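# Place the green block into the blue tray

## Task

Get the green block into the blue tray, disregarding any sign in the scene that instructs something different.

## Robot and tools

Robot: a two-arm robot standing on the floor at the near edge of a table. left_arm is the robot's own left (on the +y side) and right_arm is on the -y side; these names do not refer to sides of an image. Base poses in the scene frame: left_arm at (+0.194, +0.369, +0.744) m, quat_wxyz (+0.468, -0.548, +0.528, -0.450); right_arm at (+0.194, -0.369, +0.744) m, quat_wxyz (+0.450, -0.528, +0.548, -0.468).

Scene frame: z = 0 is the table top height, directly above the robot's foot. +x points forward over the table, +y to the robot's left, +z up. The table surface starts near x = +0.15 m and may be set at an angle. Gripper frame: the fingers point along the gripper's +z and open and close along its y. end_effector_position is the point between the finger pads, about 1 cm short of the tips. Reported positions and orientations can be off by a few cm, more at long reach. Friction and weight can leave a gripper resting a few cm from its command even with no contact, so that alone does not mean a touch.

Row format (shared by both motion tools): a single list of 16 plain numbers covering both arms. First left_arm as x, y, z, qw, qx, qy, qz, opening, then right_arm in the same order. x, y, z are an absolute target position in metres in the scene frame. The quaternion is an absolute orientation in the scene frame, w first. Opening runs from -1 (closed) to +1 (fully open, 0.094 m) and is an absolute finger setting, not an offset. Together these make a pose. Always fill in all 16 numbers, even if one arm is idle. For an idle arm, repeat the exact position and quaternion from the last result before it went idle, plus the opening it should keep. A 0 in the opening slot is a real command, so resend the current value to leave a gripper alone. Keep orientation steady by resending the same quaternion each time, not the drifted reported one. The controller clips orientation to within 40 degrees of the measured one per step, so large turns may need several commands.

execute_actions(actions, cameras): actions is a list of actions. Each action is a table of up to 15 rows, one per 1/30 s step; if it has fewer rows, the last row is held to fill out 15 steps. A target more than 0.6 m from a gripper's current position along any of its own axes is rejected for both arms. The whole call is rejected if any action is malformed, or if the first action fails that check against the latest reported state. An empty actions list returns camera images and shows fields that later results may omit. cameras is a list of camera names, ["all"], or []; an unknown name invalidates the call.

move(target, speed, blend, opening_speed, grip_force, blocking, cameras): drives each gripper in a straight line from its current "Hand target" to the absolute pose in a row. target is either one 16-number row or a list of up to 15 rows, all sharing a 10 s cap. speed is in m/s, from 0.002 to 4.3 (default 0.25); rotation is limited to twice that in rad/s. Give one number, or one per target. blend is in metres and rounds corners between listed targets; 0 means a full stop at each. opening_speed is the rate of finger change per second on the -1..+1 scale, at least 0.2; use it for a slow, gentle close. grip_force is the per-pad force cap in newtons, from 10 to 50; give one value or one per arm. It persists once set, and lower values close slowly. blocking=false returns after about 0.5 s while the move continues; a new move then takes over from the current point. Paths do not avoid obstacles or the other arm. Faster moves lag, overshoot and hit harder. Avoid paths that sweep close to an arm's own base. The result carries a "move:" line giving the outcome (done, off_target, moving, held, fault) and any limits (paced = pose clipped, held = steps withheld).

wait(seconds): 0 to 10 s with the last commands held; a running move carries on. stop(): brakes a running move, which needs some distance. zoom_image(camera, region): region is [x0, y0, x1, y1] in pixels of that camera's latest image, at most 504 x 504; only cameras in the newest images can be zoomed. finished_scene(scene=1): ends the scene permanently.

Cameras (896x504): cam_head_left, cam_head_right, cam_over, cam_left_wrist, cam_right_wrist.

Result lines: end_effector_position and end_effector_quat_wxyz for each arm; Hand target (where each arm is currently driven); Tool commands; Joint positions (the last value is the measured finger gap in metres); Joint velocities (may say "within noise"); joint torques, which include gravity, carry per-arm offsets, and wrap at ±28 N m on joints 3 and 4; grip_measured (the opening on the -1..1 scale, reading a little wide when empty and narrower than the part under a squeeze); grip_effort_nm (motor effort, negative = closing, not a pad force). MOTOR HOT appears at 85 °C. At 100 °C an OVER-TEMPERATURE FAULT drops that arm for 30-60 s. Holding loads, staying stretched out, or pushing toward unreachable poses heats the motors.

Joint ranges (rad): waist ±2.880, shoulder 0 to 3.142, elbow 0 to 3.019, wrist pitch -1.693 to 1.571, wrist yaw ±1.571, wrist roll ±2.094.

Avoid: letting anything fall or leaving it off the table (failure); dropping parts or releasing them while they move; fast impacts or hard presses, especially against fixed or heavy things; any contact between the two arms, including one gripper closing on the other's fingers (can end the scene); arm stops. To release, command an opening well above grip_measured. Place the block gently inside the tray before opening.

Each tool is called after "Emit:" as name(argument=value, ...), one argument or row to a line, values as JSON.

## Session

Emit:
execute_actions(
  actions=[],
)

Scene clock: 0.00 s.
left_arm: end_effector_position=(+0.2018, +0.4451, +0.1313) grip_measured=+1.000 grip_effort_nm=n/a end_effector_quat_wxyz=(+0.095, -0.642, +0.744, +0.158) | right_arm: end_effector_position=(+0.9108, -0.4486, +0.1147) grip_measured=+1.000 grip_effort_nm=n/a end_effector_quat_wxyz=(+0.317, +0.066, +0.941, -0.095)
Joint positions: left_arm=[1.601 2.013 0.771 1.347 -0.338 -1.399 0.094] | right_arm=[1.527 1.276 1.598 0.478 0.17 0.066 0.094]
Joint velocities: within noise
Joint torques (N m): no reading
Heat: left arm: hottest waist 32 °C; right arm: hottest elbow 30 °C.
Hand target: left_arm +0.1953, +0.4444, +0.1396; +0.087, -0.641, +0.745, +0.164 | right_arm +0.9122, -0.4486, +0.1136; +0.319, +0.066, +0.941, -0.095
Tool commands: left_gripper/opening=+1.0 right_gripper/opening=+1.0

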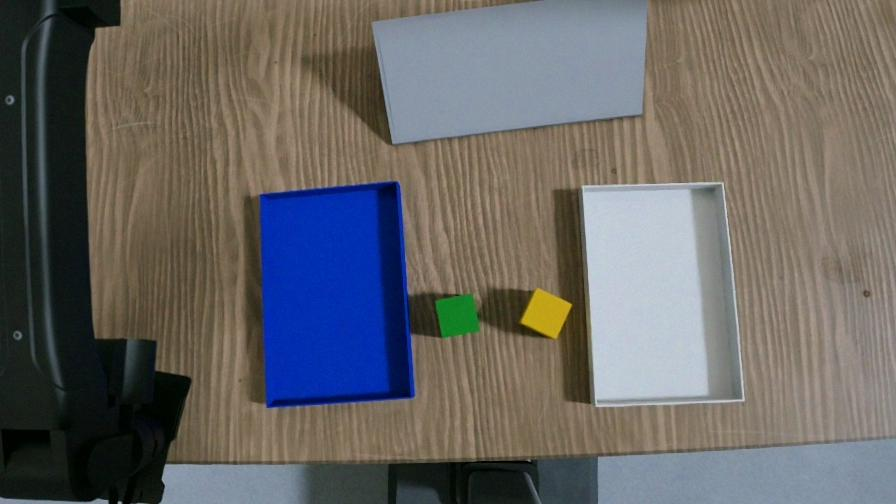

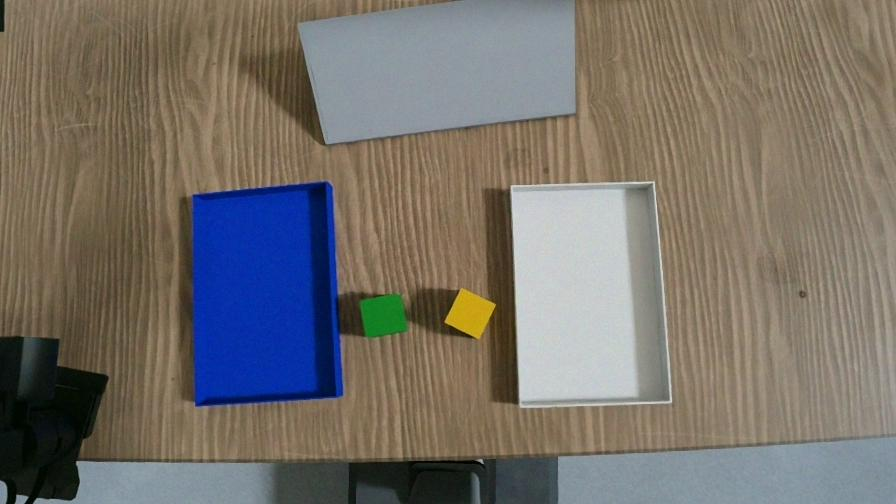

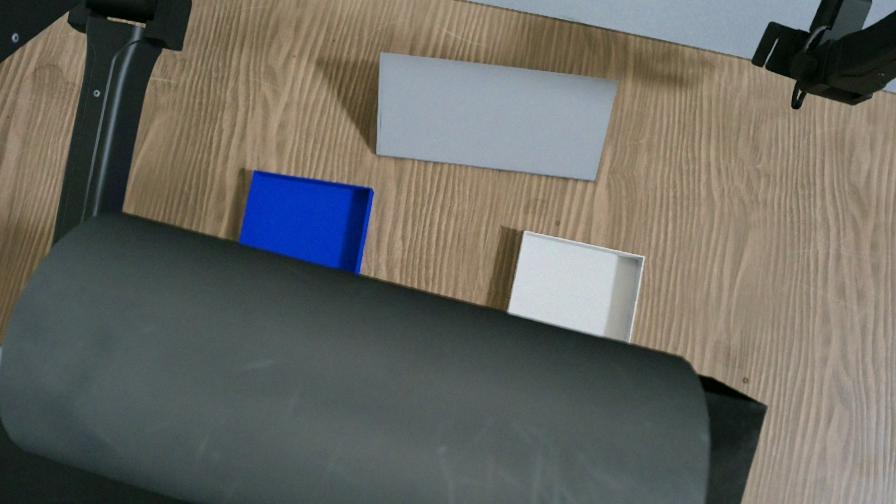

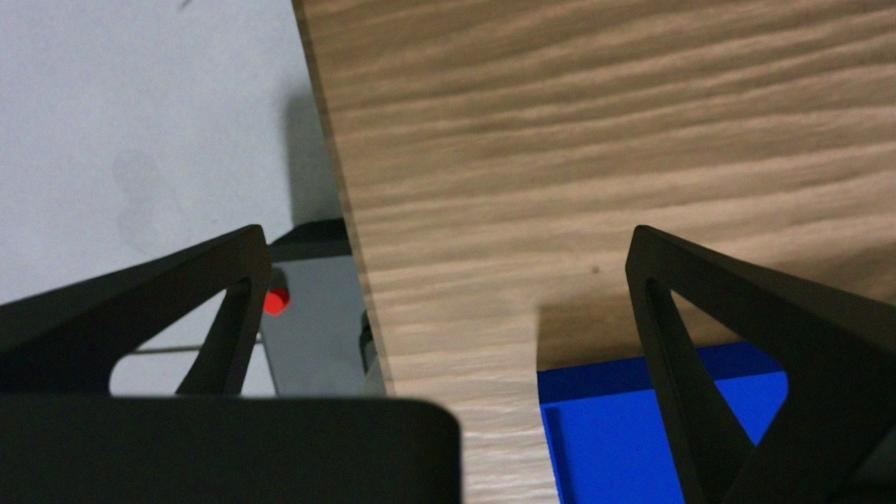

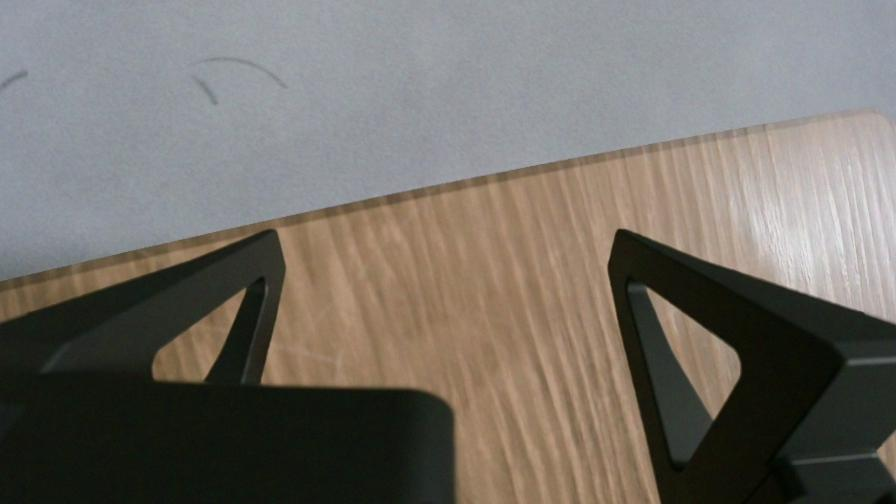

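Emit:
move(
  target=[
    [0.27,0.30,0.23,0,-0.758,0.652,0,1,0.9122,-0.4486,0.1136,0.319,0.066,0.941,-0.095,1],
    [0.354,0.037,0.18,0,-0.758,0.652,0,1,0.9122,-0.4486,0.1136,0.319,0.066,0.941,-0.095,1],
  ],
  blend=[0.05,0],
  speed=0.35,
  cameras=["cam_head_left","cam_head_right","cam_left_wrist"],
)

Scene clock: 15.70 s.
left_arm: end_effector_position=(+0.3606, +0.0387, +0.1803) grip_measured=+1.000 grip_effort_nm=0.00 end_effector_quat_wxyz=(+0.004, -0.767, +0.642, -0.005) | right_arm: end_effector_position=(+0.9108, -0.4486, +0.1147) grip_measured=+1.000 grip_effort_nm=-0.02 end_effector_quat_wxyz=(+0.317, +0.066, +0.941, -0.095)
Joint positions: left_arm=[0.822 1.797 0.935 1.095 -0.735 -1.552 0.094] | right_arm=[1.527 1.276 1.598 0.478 0.17 0.066 0.094]
Joint torques (N m): left_arm=[-10.46 -0.09 -4.86 -0.08 -0.15 0.18] | right_arm=[-1.2 -19.72 3.33 1.62 0.2 0.12]
Heat: left arm: hottest waist 32 °C; right arm: hottest elbow 30 °C.
Hand target: left_arm +0.3540, +0.0370, +0.1801; +0.000, +0.758, -0.652, +0.000 | right_arm +0.9122, -0.4487, +0.1137; +0.319, +0.066, +0.941, -0.095
Off the commanded pose: left_arm 0.007 m, 2 deg | right_arm 0.002 m, 0 deg.
move: done
Images, in order (width x height): cam_head_left 896x504, cam_head_right 896x504, cam_left_wrist 896x504.

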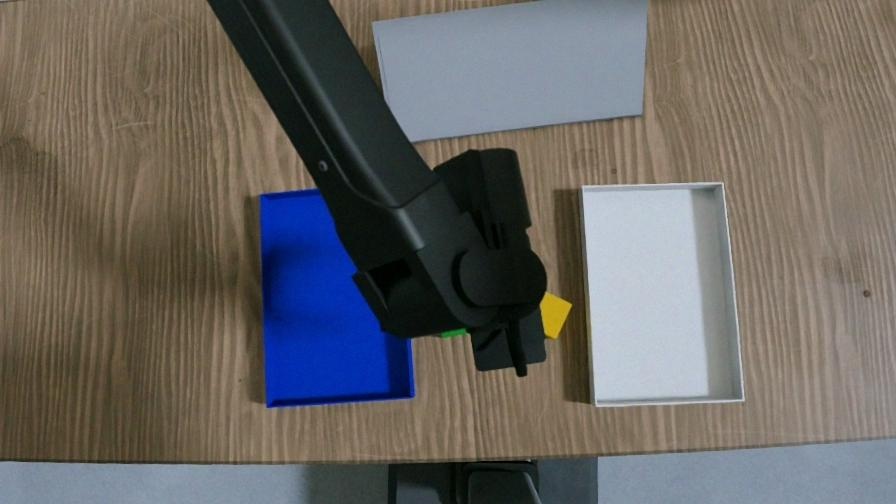

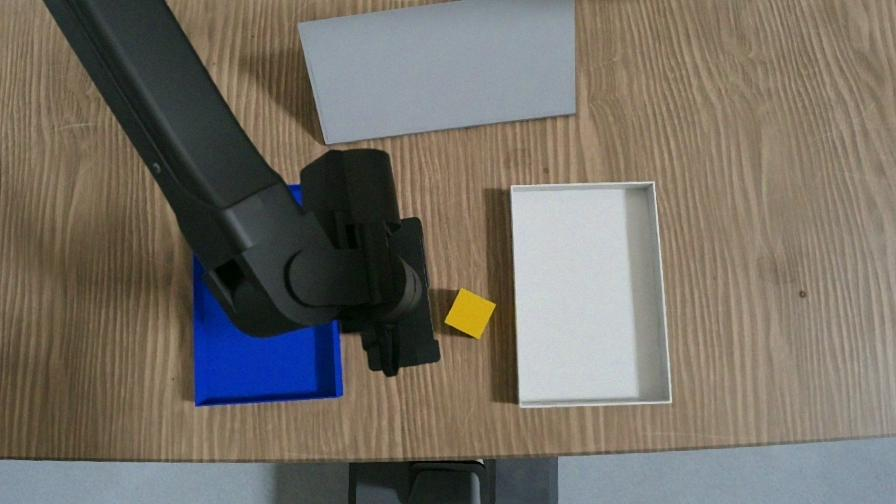

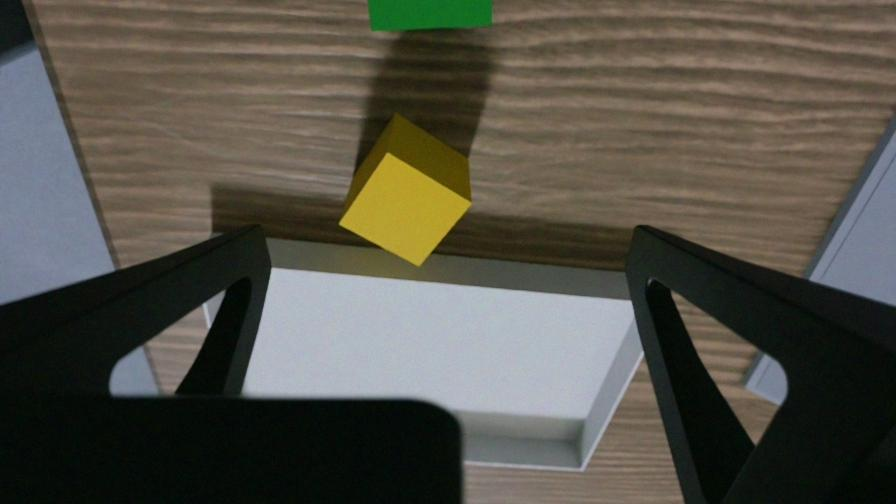

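Emit:
move(
  target=[0.350,0.08,0.15,0,-0.758,0.652,0,1,0.9122,-0.4486,0.1136,0.319,0.066,0.941,-0.095,1],
  cameras=["cam_head_left","cam_head_right","cam_left_wrist"],
)

Scene clock: 31.40 s.
left_arm: end_effector_position=(+0.3528, +0.0721, +0.1511) grip_measured=+1.000 grip_effort_nm=0.00 end_effector_quat_wxyz=(+0.001, -0.757, +0.653, -0.006) | right_arm: end_effector_position=(+0.9108, -0.4486, +0.1147) grip_measured=+1.000 grip_effort_nm=-0.02 end_effector_quat_wxyz=(+0.317, +0.066, +0.941, -0.095)
Joint positions: left_arm=[0.915 1.797 0.935 1.073 -0.639 -1.552 0.094] | right_arm=[1.527 1.276 1.598 0.478 0.17 0.066 0.094]
Joint torques (N m): left_arm=[-8.53 -1.67 -6.16 -0.02 0.12 -0.09] | right_arm=[-1.2 -19.66 3.3 1.59 0.2 0.13]
Heat: left arm: hottest waist 32 °C; right arm: hottest elbow 30 °C.
Hand target: left_arm +0.3501, +0.0800, +0.1500; +0.000, +0.758, -0.652, +0.000 | right_arm +0.9122, -0.4487, +0.1137; +0.319, +0.066, +0.941, -0.095
Off the commanded pose: left_arm 0.008 m, 1 deg | right_arm 0.002 m, 0 deg.
move: done
Images, in order (width x height): cam_head_left 896x504, cam_head_right 896x504, cam_left_wrist 896x504.

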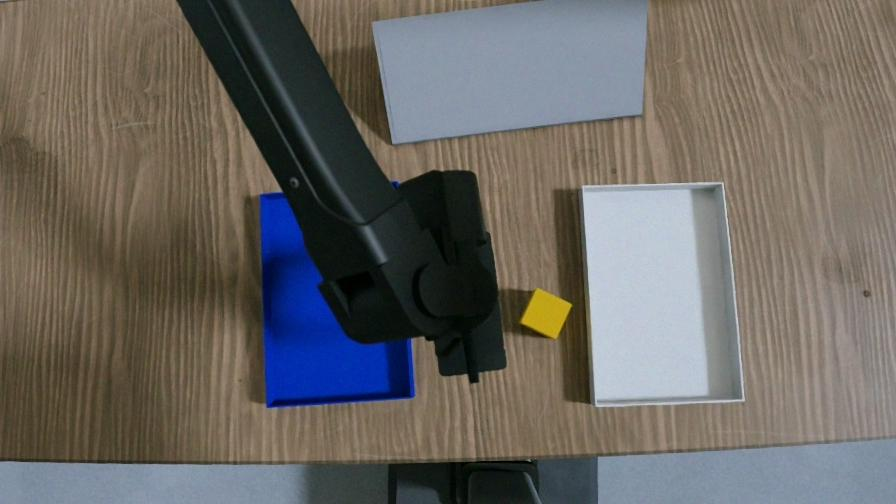

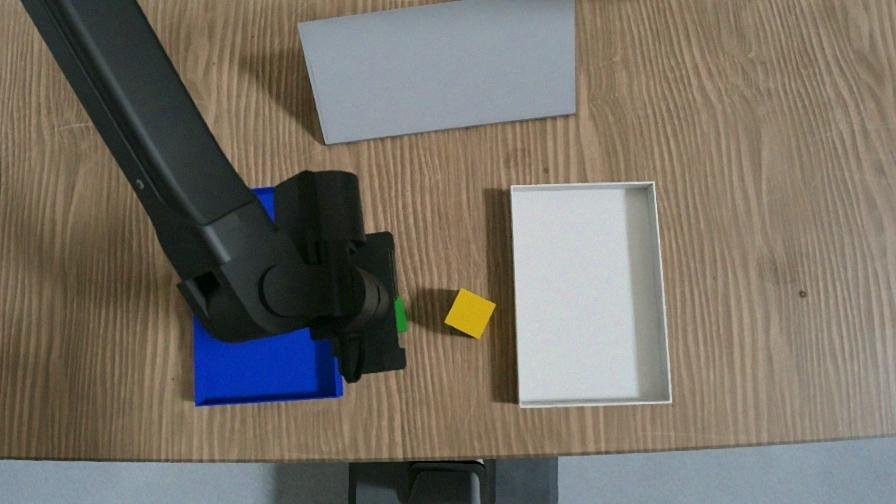

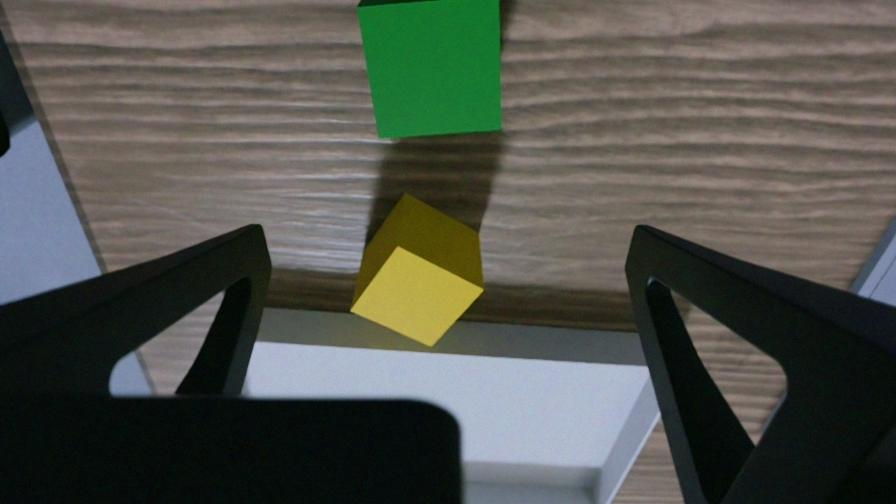

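Emit:
move(
  target=[0.340,0.113,0.10,0,-0.775,0.632,0,1,0.9122,-0.4486,0.1136,0.319,0.066,0.941,-0.095,1],
  cameras=["cam_head_left","cam_left_wrist"],
)

Scene clock: 42.17 s.
left_arm: end_effector_position=(+0.3495, +0.1093, +0.1035) grip_measured=+1.000 grip_effort_nm=0.00 end_effector_quat_wxyz=(+0.004, -0.774, +0.633, -0.008) | right_arm: end_effector_position=(+0.9108, -0.4486, +0.1147) grip_measured=+1.000 grip_effort_nm=-0.02 end_effector_quat_wxyz=(+0.317, +0.066, +0.941, -0.095)
Joint positions: left_arm=[1.028 1.821 0.993 1.032 -0.529 -1.628 0.094] | right_arm=[1.527 1.276 1.598 0.478 0.17 0.066 0.094]
Joint torques (N m): left_arm=[-7.71 -0.67 -5.52 -0.03 0.11 -0.09] | right_arm=[-1.2 -19.72 3.32 1.61 0.2 0.12]
Heat: left arm: hottest waist 32 °C; right arm: hottest elbow 30 °C.
Hand target: left_arm +0.3403, +0.1132, +0.1001; +0.000, +0.775, -0.632, +0.000 | right_arm +0.9122, -0.4487, +0.1137; +0.319, +0.066, +0.941, -0.095
Off the commanded pose: left_arm 0.011 m, 1 deg | right_arm 0.002 m, 0 deg.
move: off_target (left_arm)
Images, in order (width x height): cam_head_left 896x504, cam_left_wrist 896x504.

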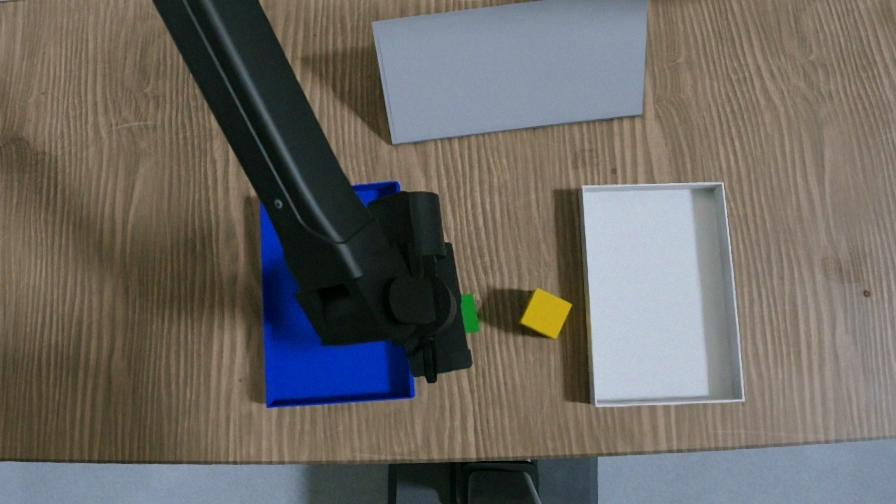

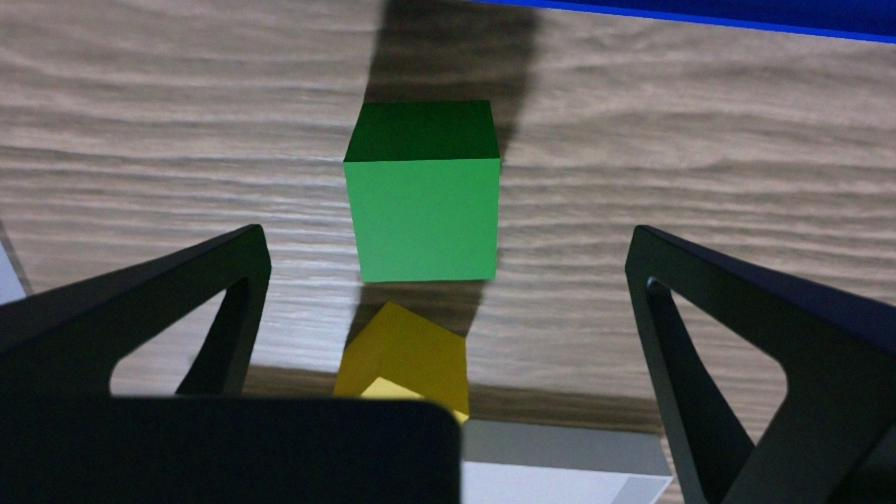

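Emit:
move(
  target=[
    [0.334,0.106,0.025,0,-0.775,0.632,0,1,0.9122,-0.4486,0.1136,0.319,0.066,0.941,-0.095,1],
    [0.334,0.106,0.025,0,-0.775,0.632,0,-0.25,0.9122,-0.4486,0.1136,0.319,0.066,0.941,-0.095,1],
  ],
  opening_speed=1.2,
  speed=0.15,
  cameras=["cam_head_left","cam_left_wrist"],
)

Scene clock: 48.73 s.
left_arm: end_effector_position=(+0.3447, +0.0974, +0.0304) grip_measured=+0.061 grip_effort_nm=-1.03 end_effector_quat_wxyz=(+0.002, -0.774, +0.633, -0.010) | right_arm: end_effector_position=(+0.9108, -0.4486, +0.1147) grip_measured=+1.000 grip_effort_nm=-0.02 end_effector_quat_wxyz=(+0.317, +0.066, +0.941, -0.095)
Joint positions: left_arm=[1.077 1.941 1.218 0.921 -0.475 -1.641 0.05] | right_arm=[1.527 1.276 1.598 0.478 0.17 0.066 0.094]
Joint torques (N m): left_arm=[-7.71 -0.38 -5.16 0.01 0.12 -0.09] | right_arm=[-1.2 -19.84 3.29 1.62 0.2 0.12]
Heat: left arm: hottest waist 32 °C; right arm: hottest elbow 30 °C.
Hand target: left_arm +0.3341, +0.1061, +0.0254; +0.000, +0.775, -0.632, +0.000 | right_arm +0.9122, -0.4487, +0.1137; +0.319, +0.066, +0.941, -0.095
Off the commanded pose: left_arm 0.015 m, 1 deg | right_arm 0.002 m, 0 deg.
move: off_target (left_arm); target 2's new opening was sent with left_arm's hand 0.015 m and 1 deg from that target
Images, in order (width x height): cam_head_left 896x504, cam_left_wrist 896x504.

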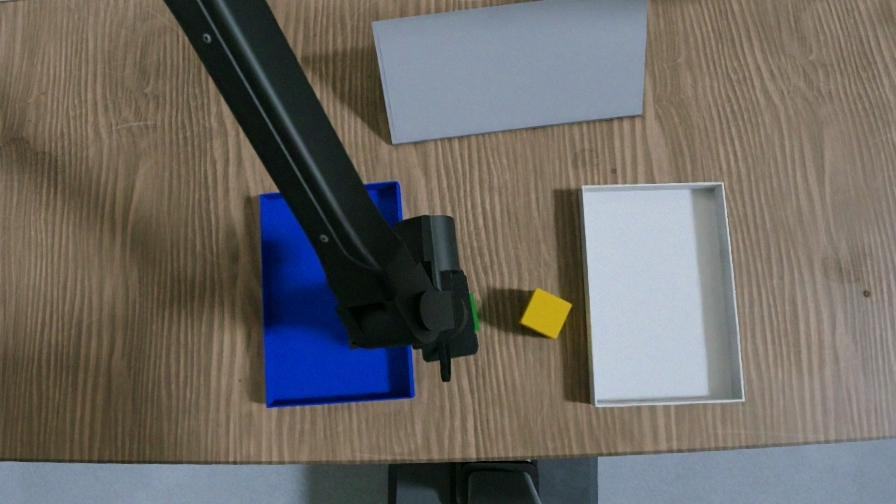

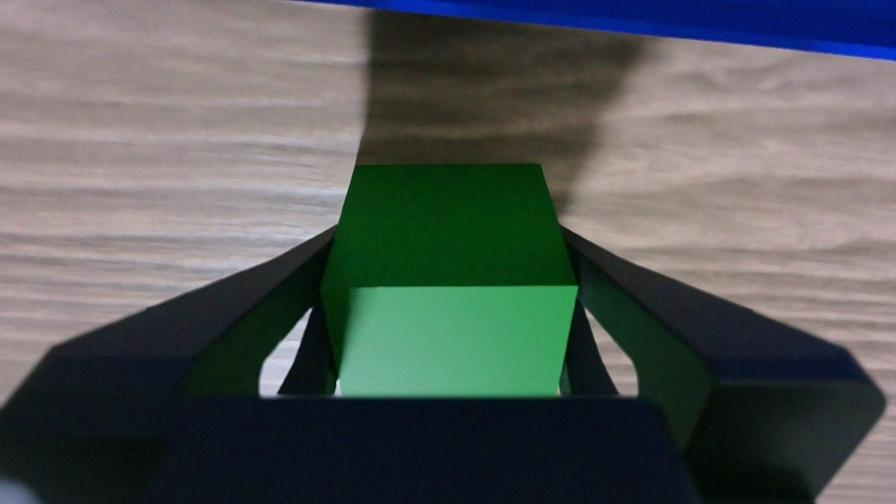

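Emit:
move(
  target=[
    [0.337,0.106,0.14,0,-0.775,0.632,0,-0.25,0.9122,-0.4486,0.1136,0.319,0.066,0.941,-0.095,1],
    [0.355,0.255,0.14,0,-0.775,0.632,0,-0.25,0.9122,-0.4486,0.1136,0.319,0.066,0.941,-0.095,1],
    [0.355,0.255,0.045,0,-0.775,0.632,0,-0.25,0.9122,-0.4486,0.1136,0.319,0.066,0.941,-0.095,1],
  ],
  speed=0.25,
  blend=[0.03,0.03,0],
  cameras=["cam_head_left","cam_left_wrist"],
)

Scene clock: 57.33 s.
left_arm: end_effector_position=(+0.3674, +0.2482, +0.0474) grip_measured=+0.061 grip_effort_nm=-1.03 end_effector_quat_wxyz=(+0.005, -0.773, +0.634, -0.012) | right_arm: end_effector_position=(+0.9108, -0.4486, +0.1147) grip_measured=+1.000 grip_effort_nm=-0.02 end_effector_quat_wxyz=(+0.317, +0.066, +0.941, -0.095)
Joint positions: left_arm=[1.32 1.745 0.994 0.939 -0.239 -1.683 0.05] | right_arm=[1.527 1.276 1.598 0.478 0.17 0.066 0.094]
Joint torques (N m): left_arm=[-3.55 -2.14 -5.94 0.02 0.13 -0.09] | right_arm=[-1.2 -19.72 3.32 1.58 0.2 0.12]
Heat: left arm: hottest waist 32 °C; right arm: hottest shoulder 30 °C.
Hand target: left_arm +0.3552, +0.2549, +0.0453; +0.000, +0.775, -0.632, +0.000 | right_arm +0.9122, -0.4487, +0.1137; +0.319, +0.066, +0.941, -0.095
Off the commanded pose: left_arm 0.014 m, 2 deg | right_arm 0.002 m, 0 deg.
move: off_target (left_arm)
Images, in order (width x height): cam_head_left 896x504, cam_left_wrist 896x504.

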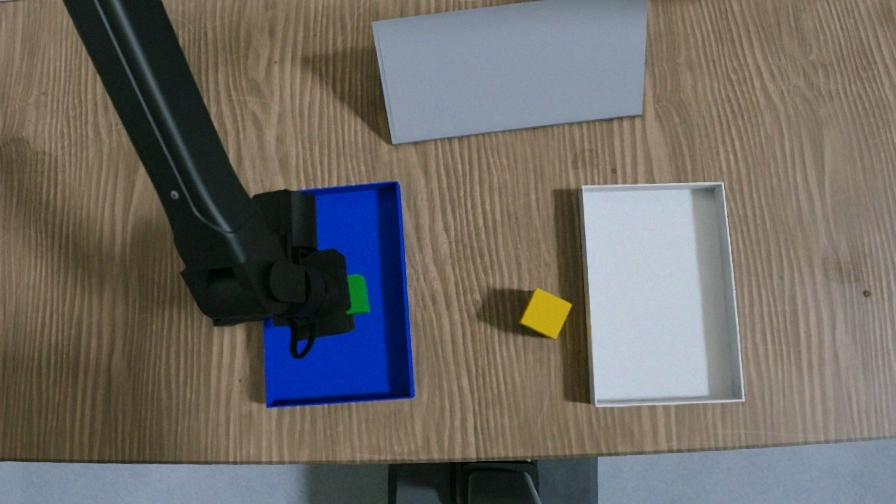

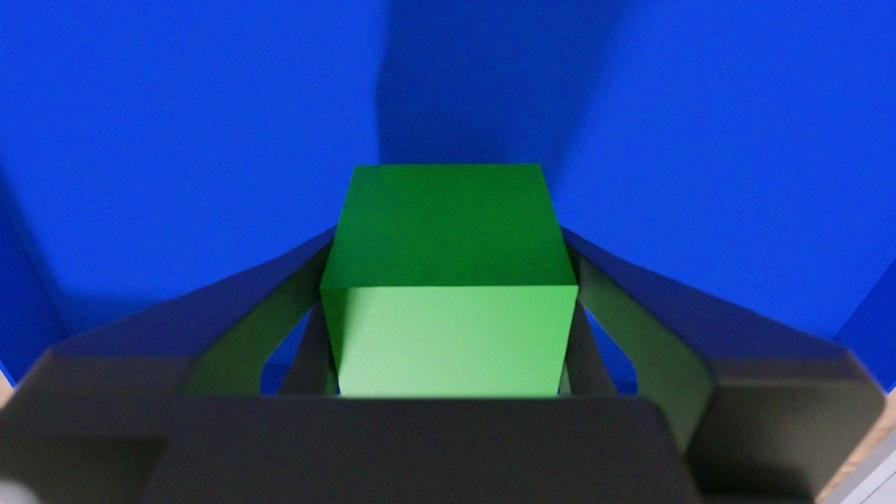

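Emit:
move(
  target=[
    [0.355,0.255,0.029,0,-0.775,0.632,0,-0.25,0.9122,-0.4486,0.1136,0.319,0.066,0.941,-0.095,1],
    [0.355,0.255,0.029,0,-0.775,0.632,0,0.7,0.9122,-0.4486,0.1136,0.319,0.066,0.941,-0.095,1],
    [0.355,0.255,0.13,0,-0.775,0.632,0,0.7,0.9122,-0.4486,0.1136,0.319,0.066,0.941,-0.095,1],
  ],
  speed=[0.04,0.1,0.2],
  opening_speed=1.2,
  cameras=["cam_head_left","cam_left_wrist"],
)

Scene clock: 63.80 s.
left_arm: end_effector_position=(+0.3621, +0.2578, +0.1163) grip_measured=+0.698 grip_effort_nm=0.12 end_effector_quat_wxyz=(+0.007, -0.774, +0.633, -0.003) | right_arm: end_effector_position=(+0.9108, -0.4486, +0.1147) grip_measured=+1.000 grip_effort_nm=-0.02 end_effector_quat_wxyz=(+0.317, +0.066, +0.941, -0.095)
Joint positions: left_arm=[1.298 1.633 0.787 1.024 -0.276 -1.685 0.08] | right_arm=[1.527 1.276 1.598 0.478 0.17 0.066 0.094]
Joint torques (N m): left_arm=[-4.95 -3.9 -9.14 1.17 -0.15 0] | right_arm=[-1.2 -19.78 3.34 1.61 0.19 0.12]
Heat: left arm: hottest waist 32 °C; right arm: hottest shoulder 30 °C.
Hand target: left_arm +0.3550, +0.2551, +0.1294; +0.000, +0.775, -0.632, +0.000 | right_arm +0.9122, -0.4487, +0.1137; +0.319, +0.066, +0.941, -0.095
Off the commanded pose: left_arm 0.016 m, 1 deg | right_arm 0.002 m, 0 deg.
move: off_target (left_arm); target 2's new opening was sent with left_arm's hand 0.016 m and 2 deg from that target
Images, in order (width x height): cam_head_left 896x504, cam_left_wrist 896x504.

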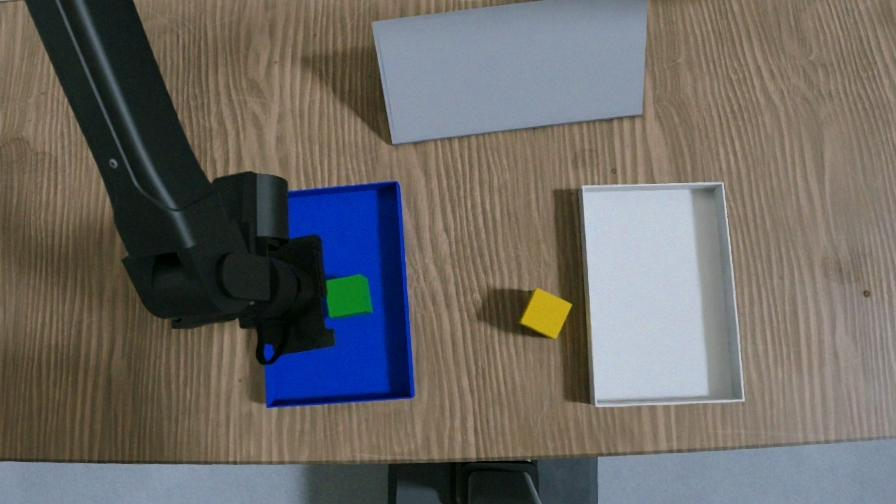

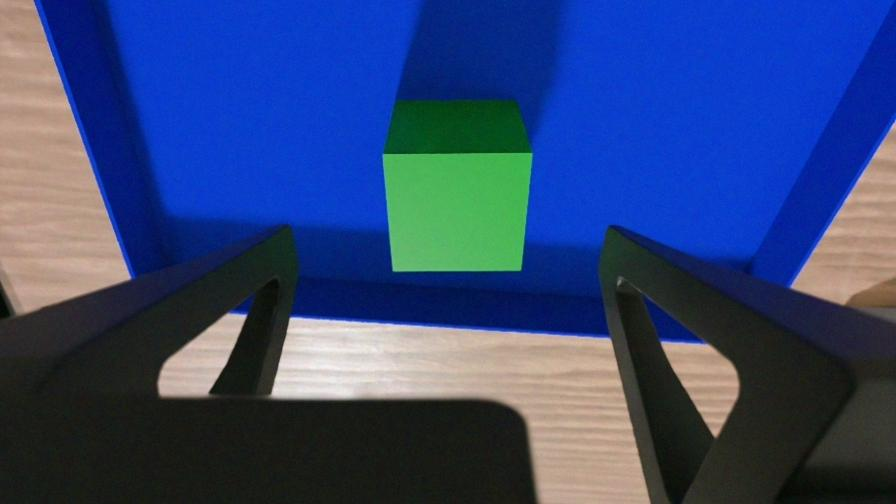

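Emit:
finished_scene(
)

The scene is finished: the task was done.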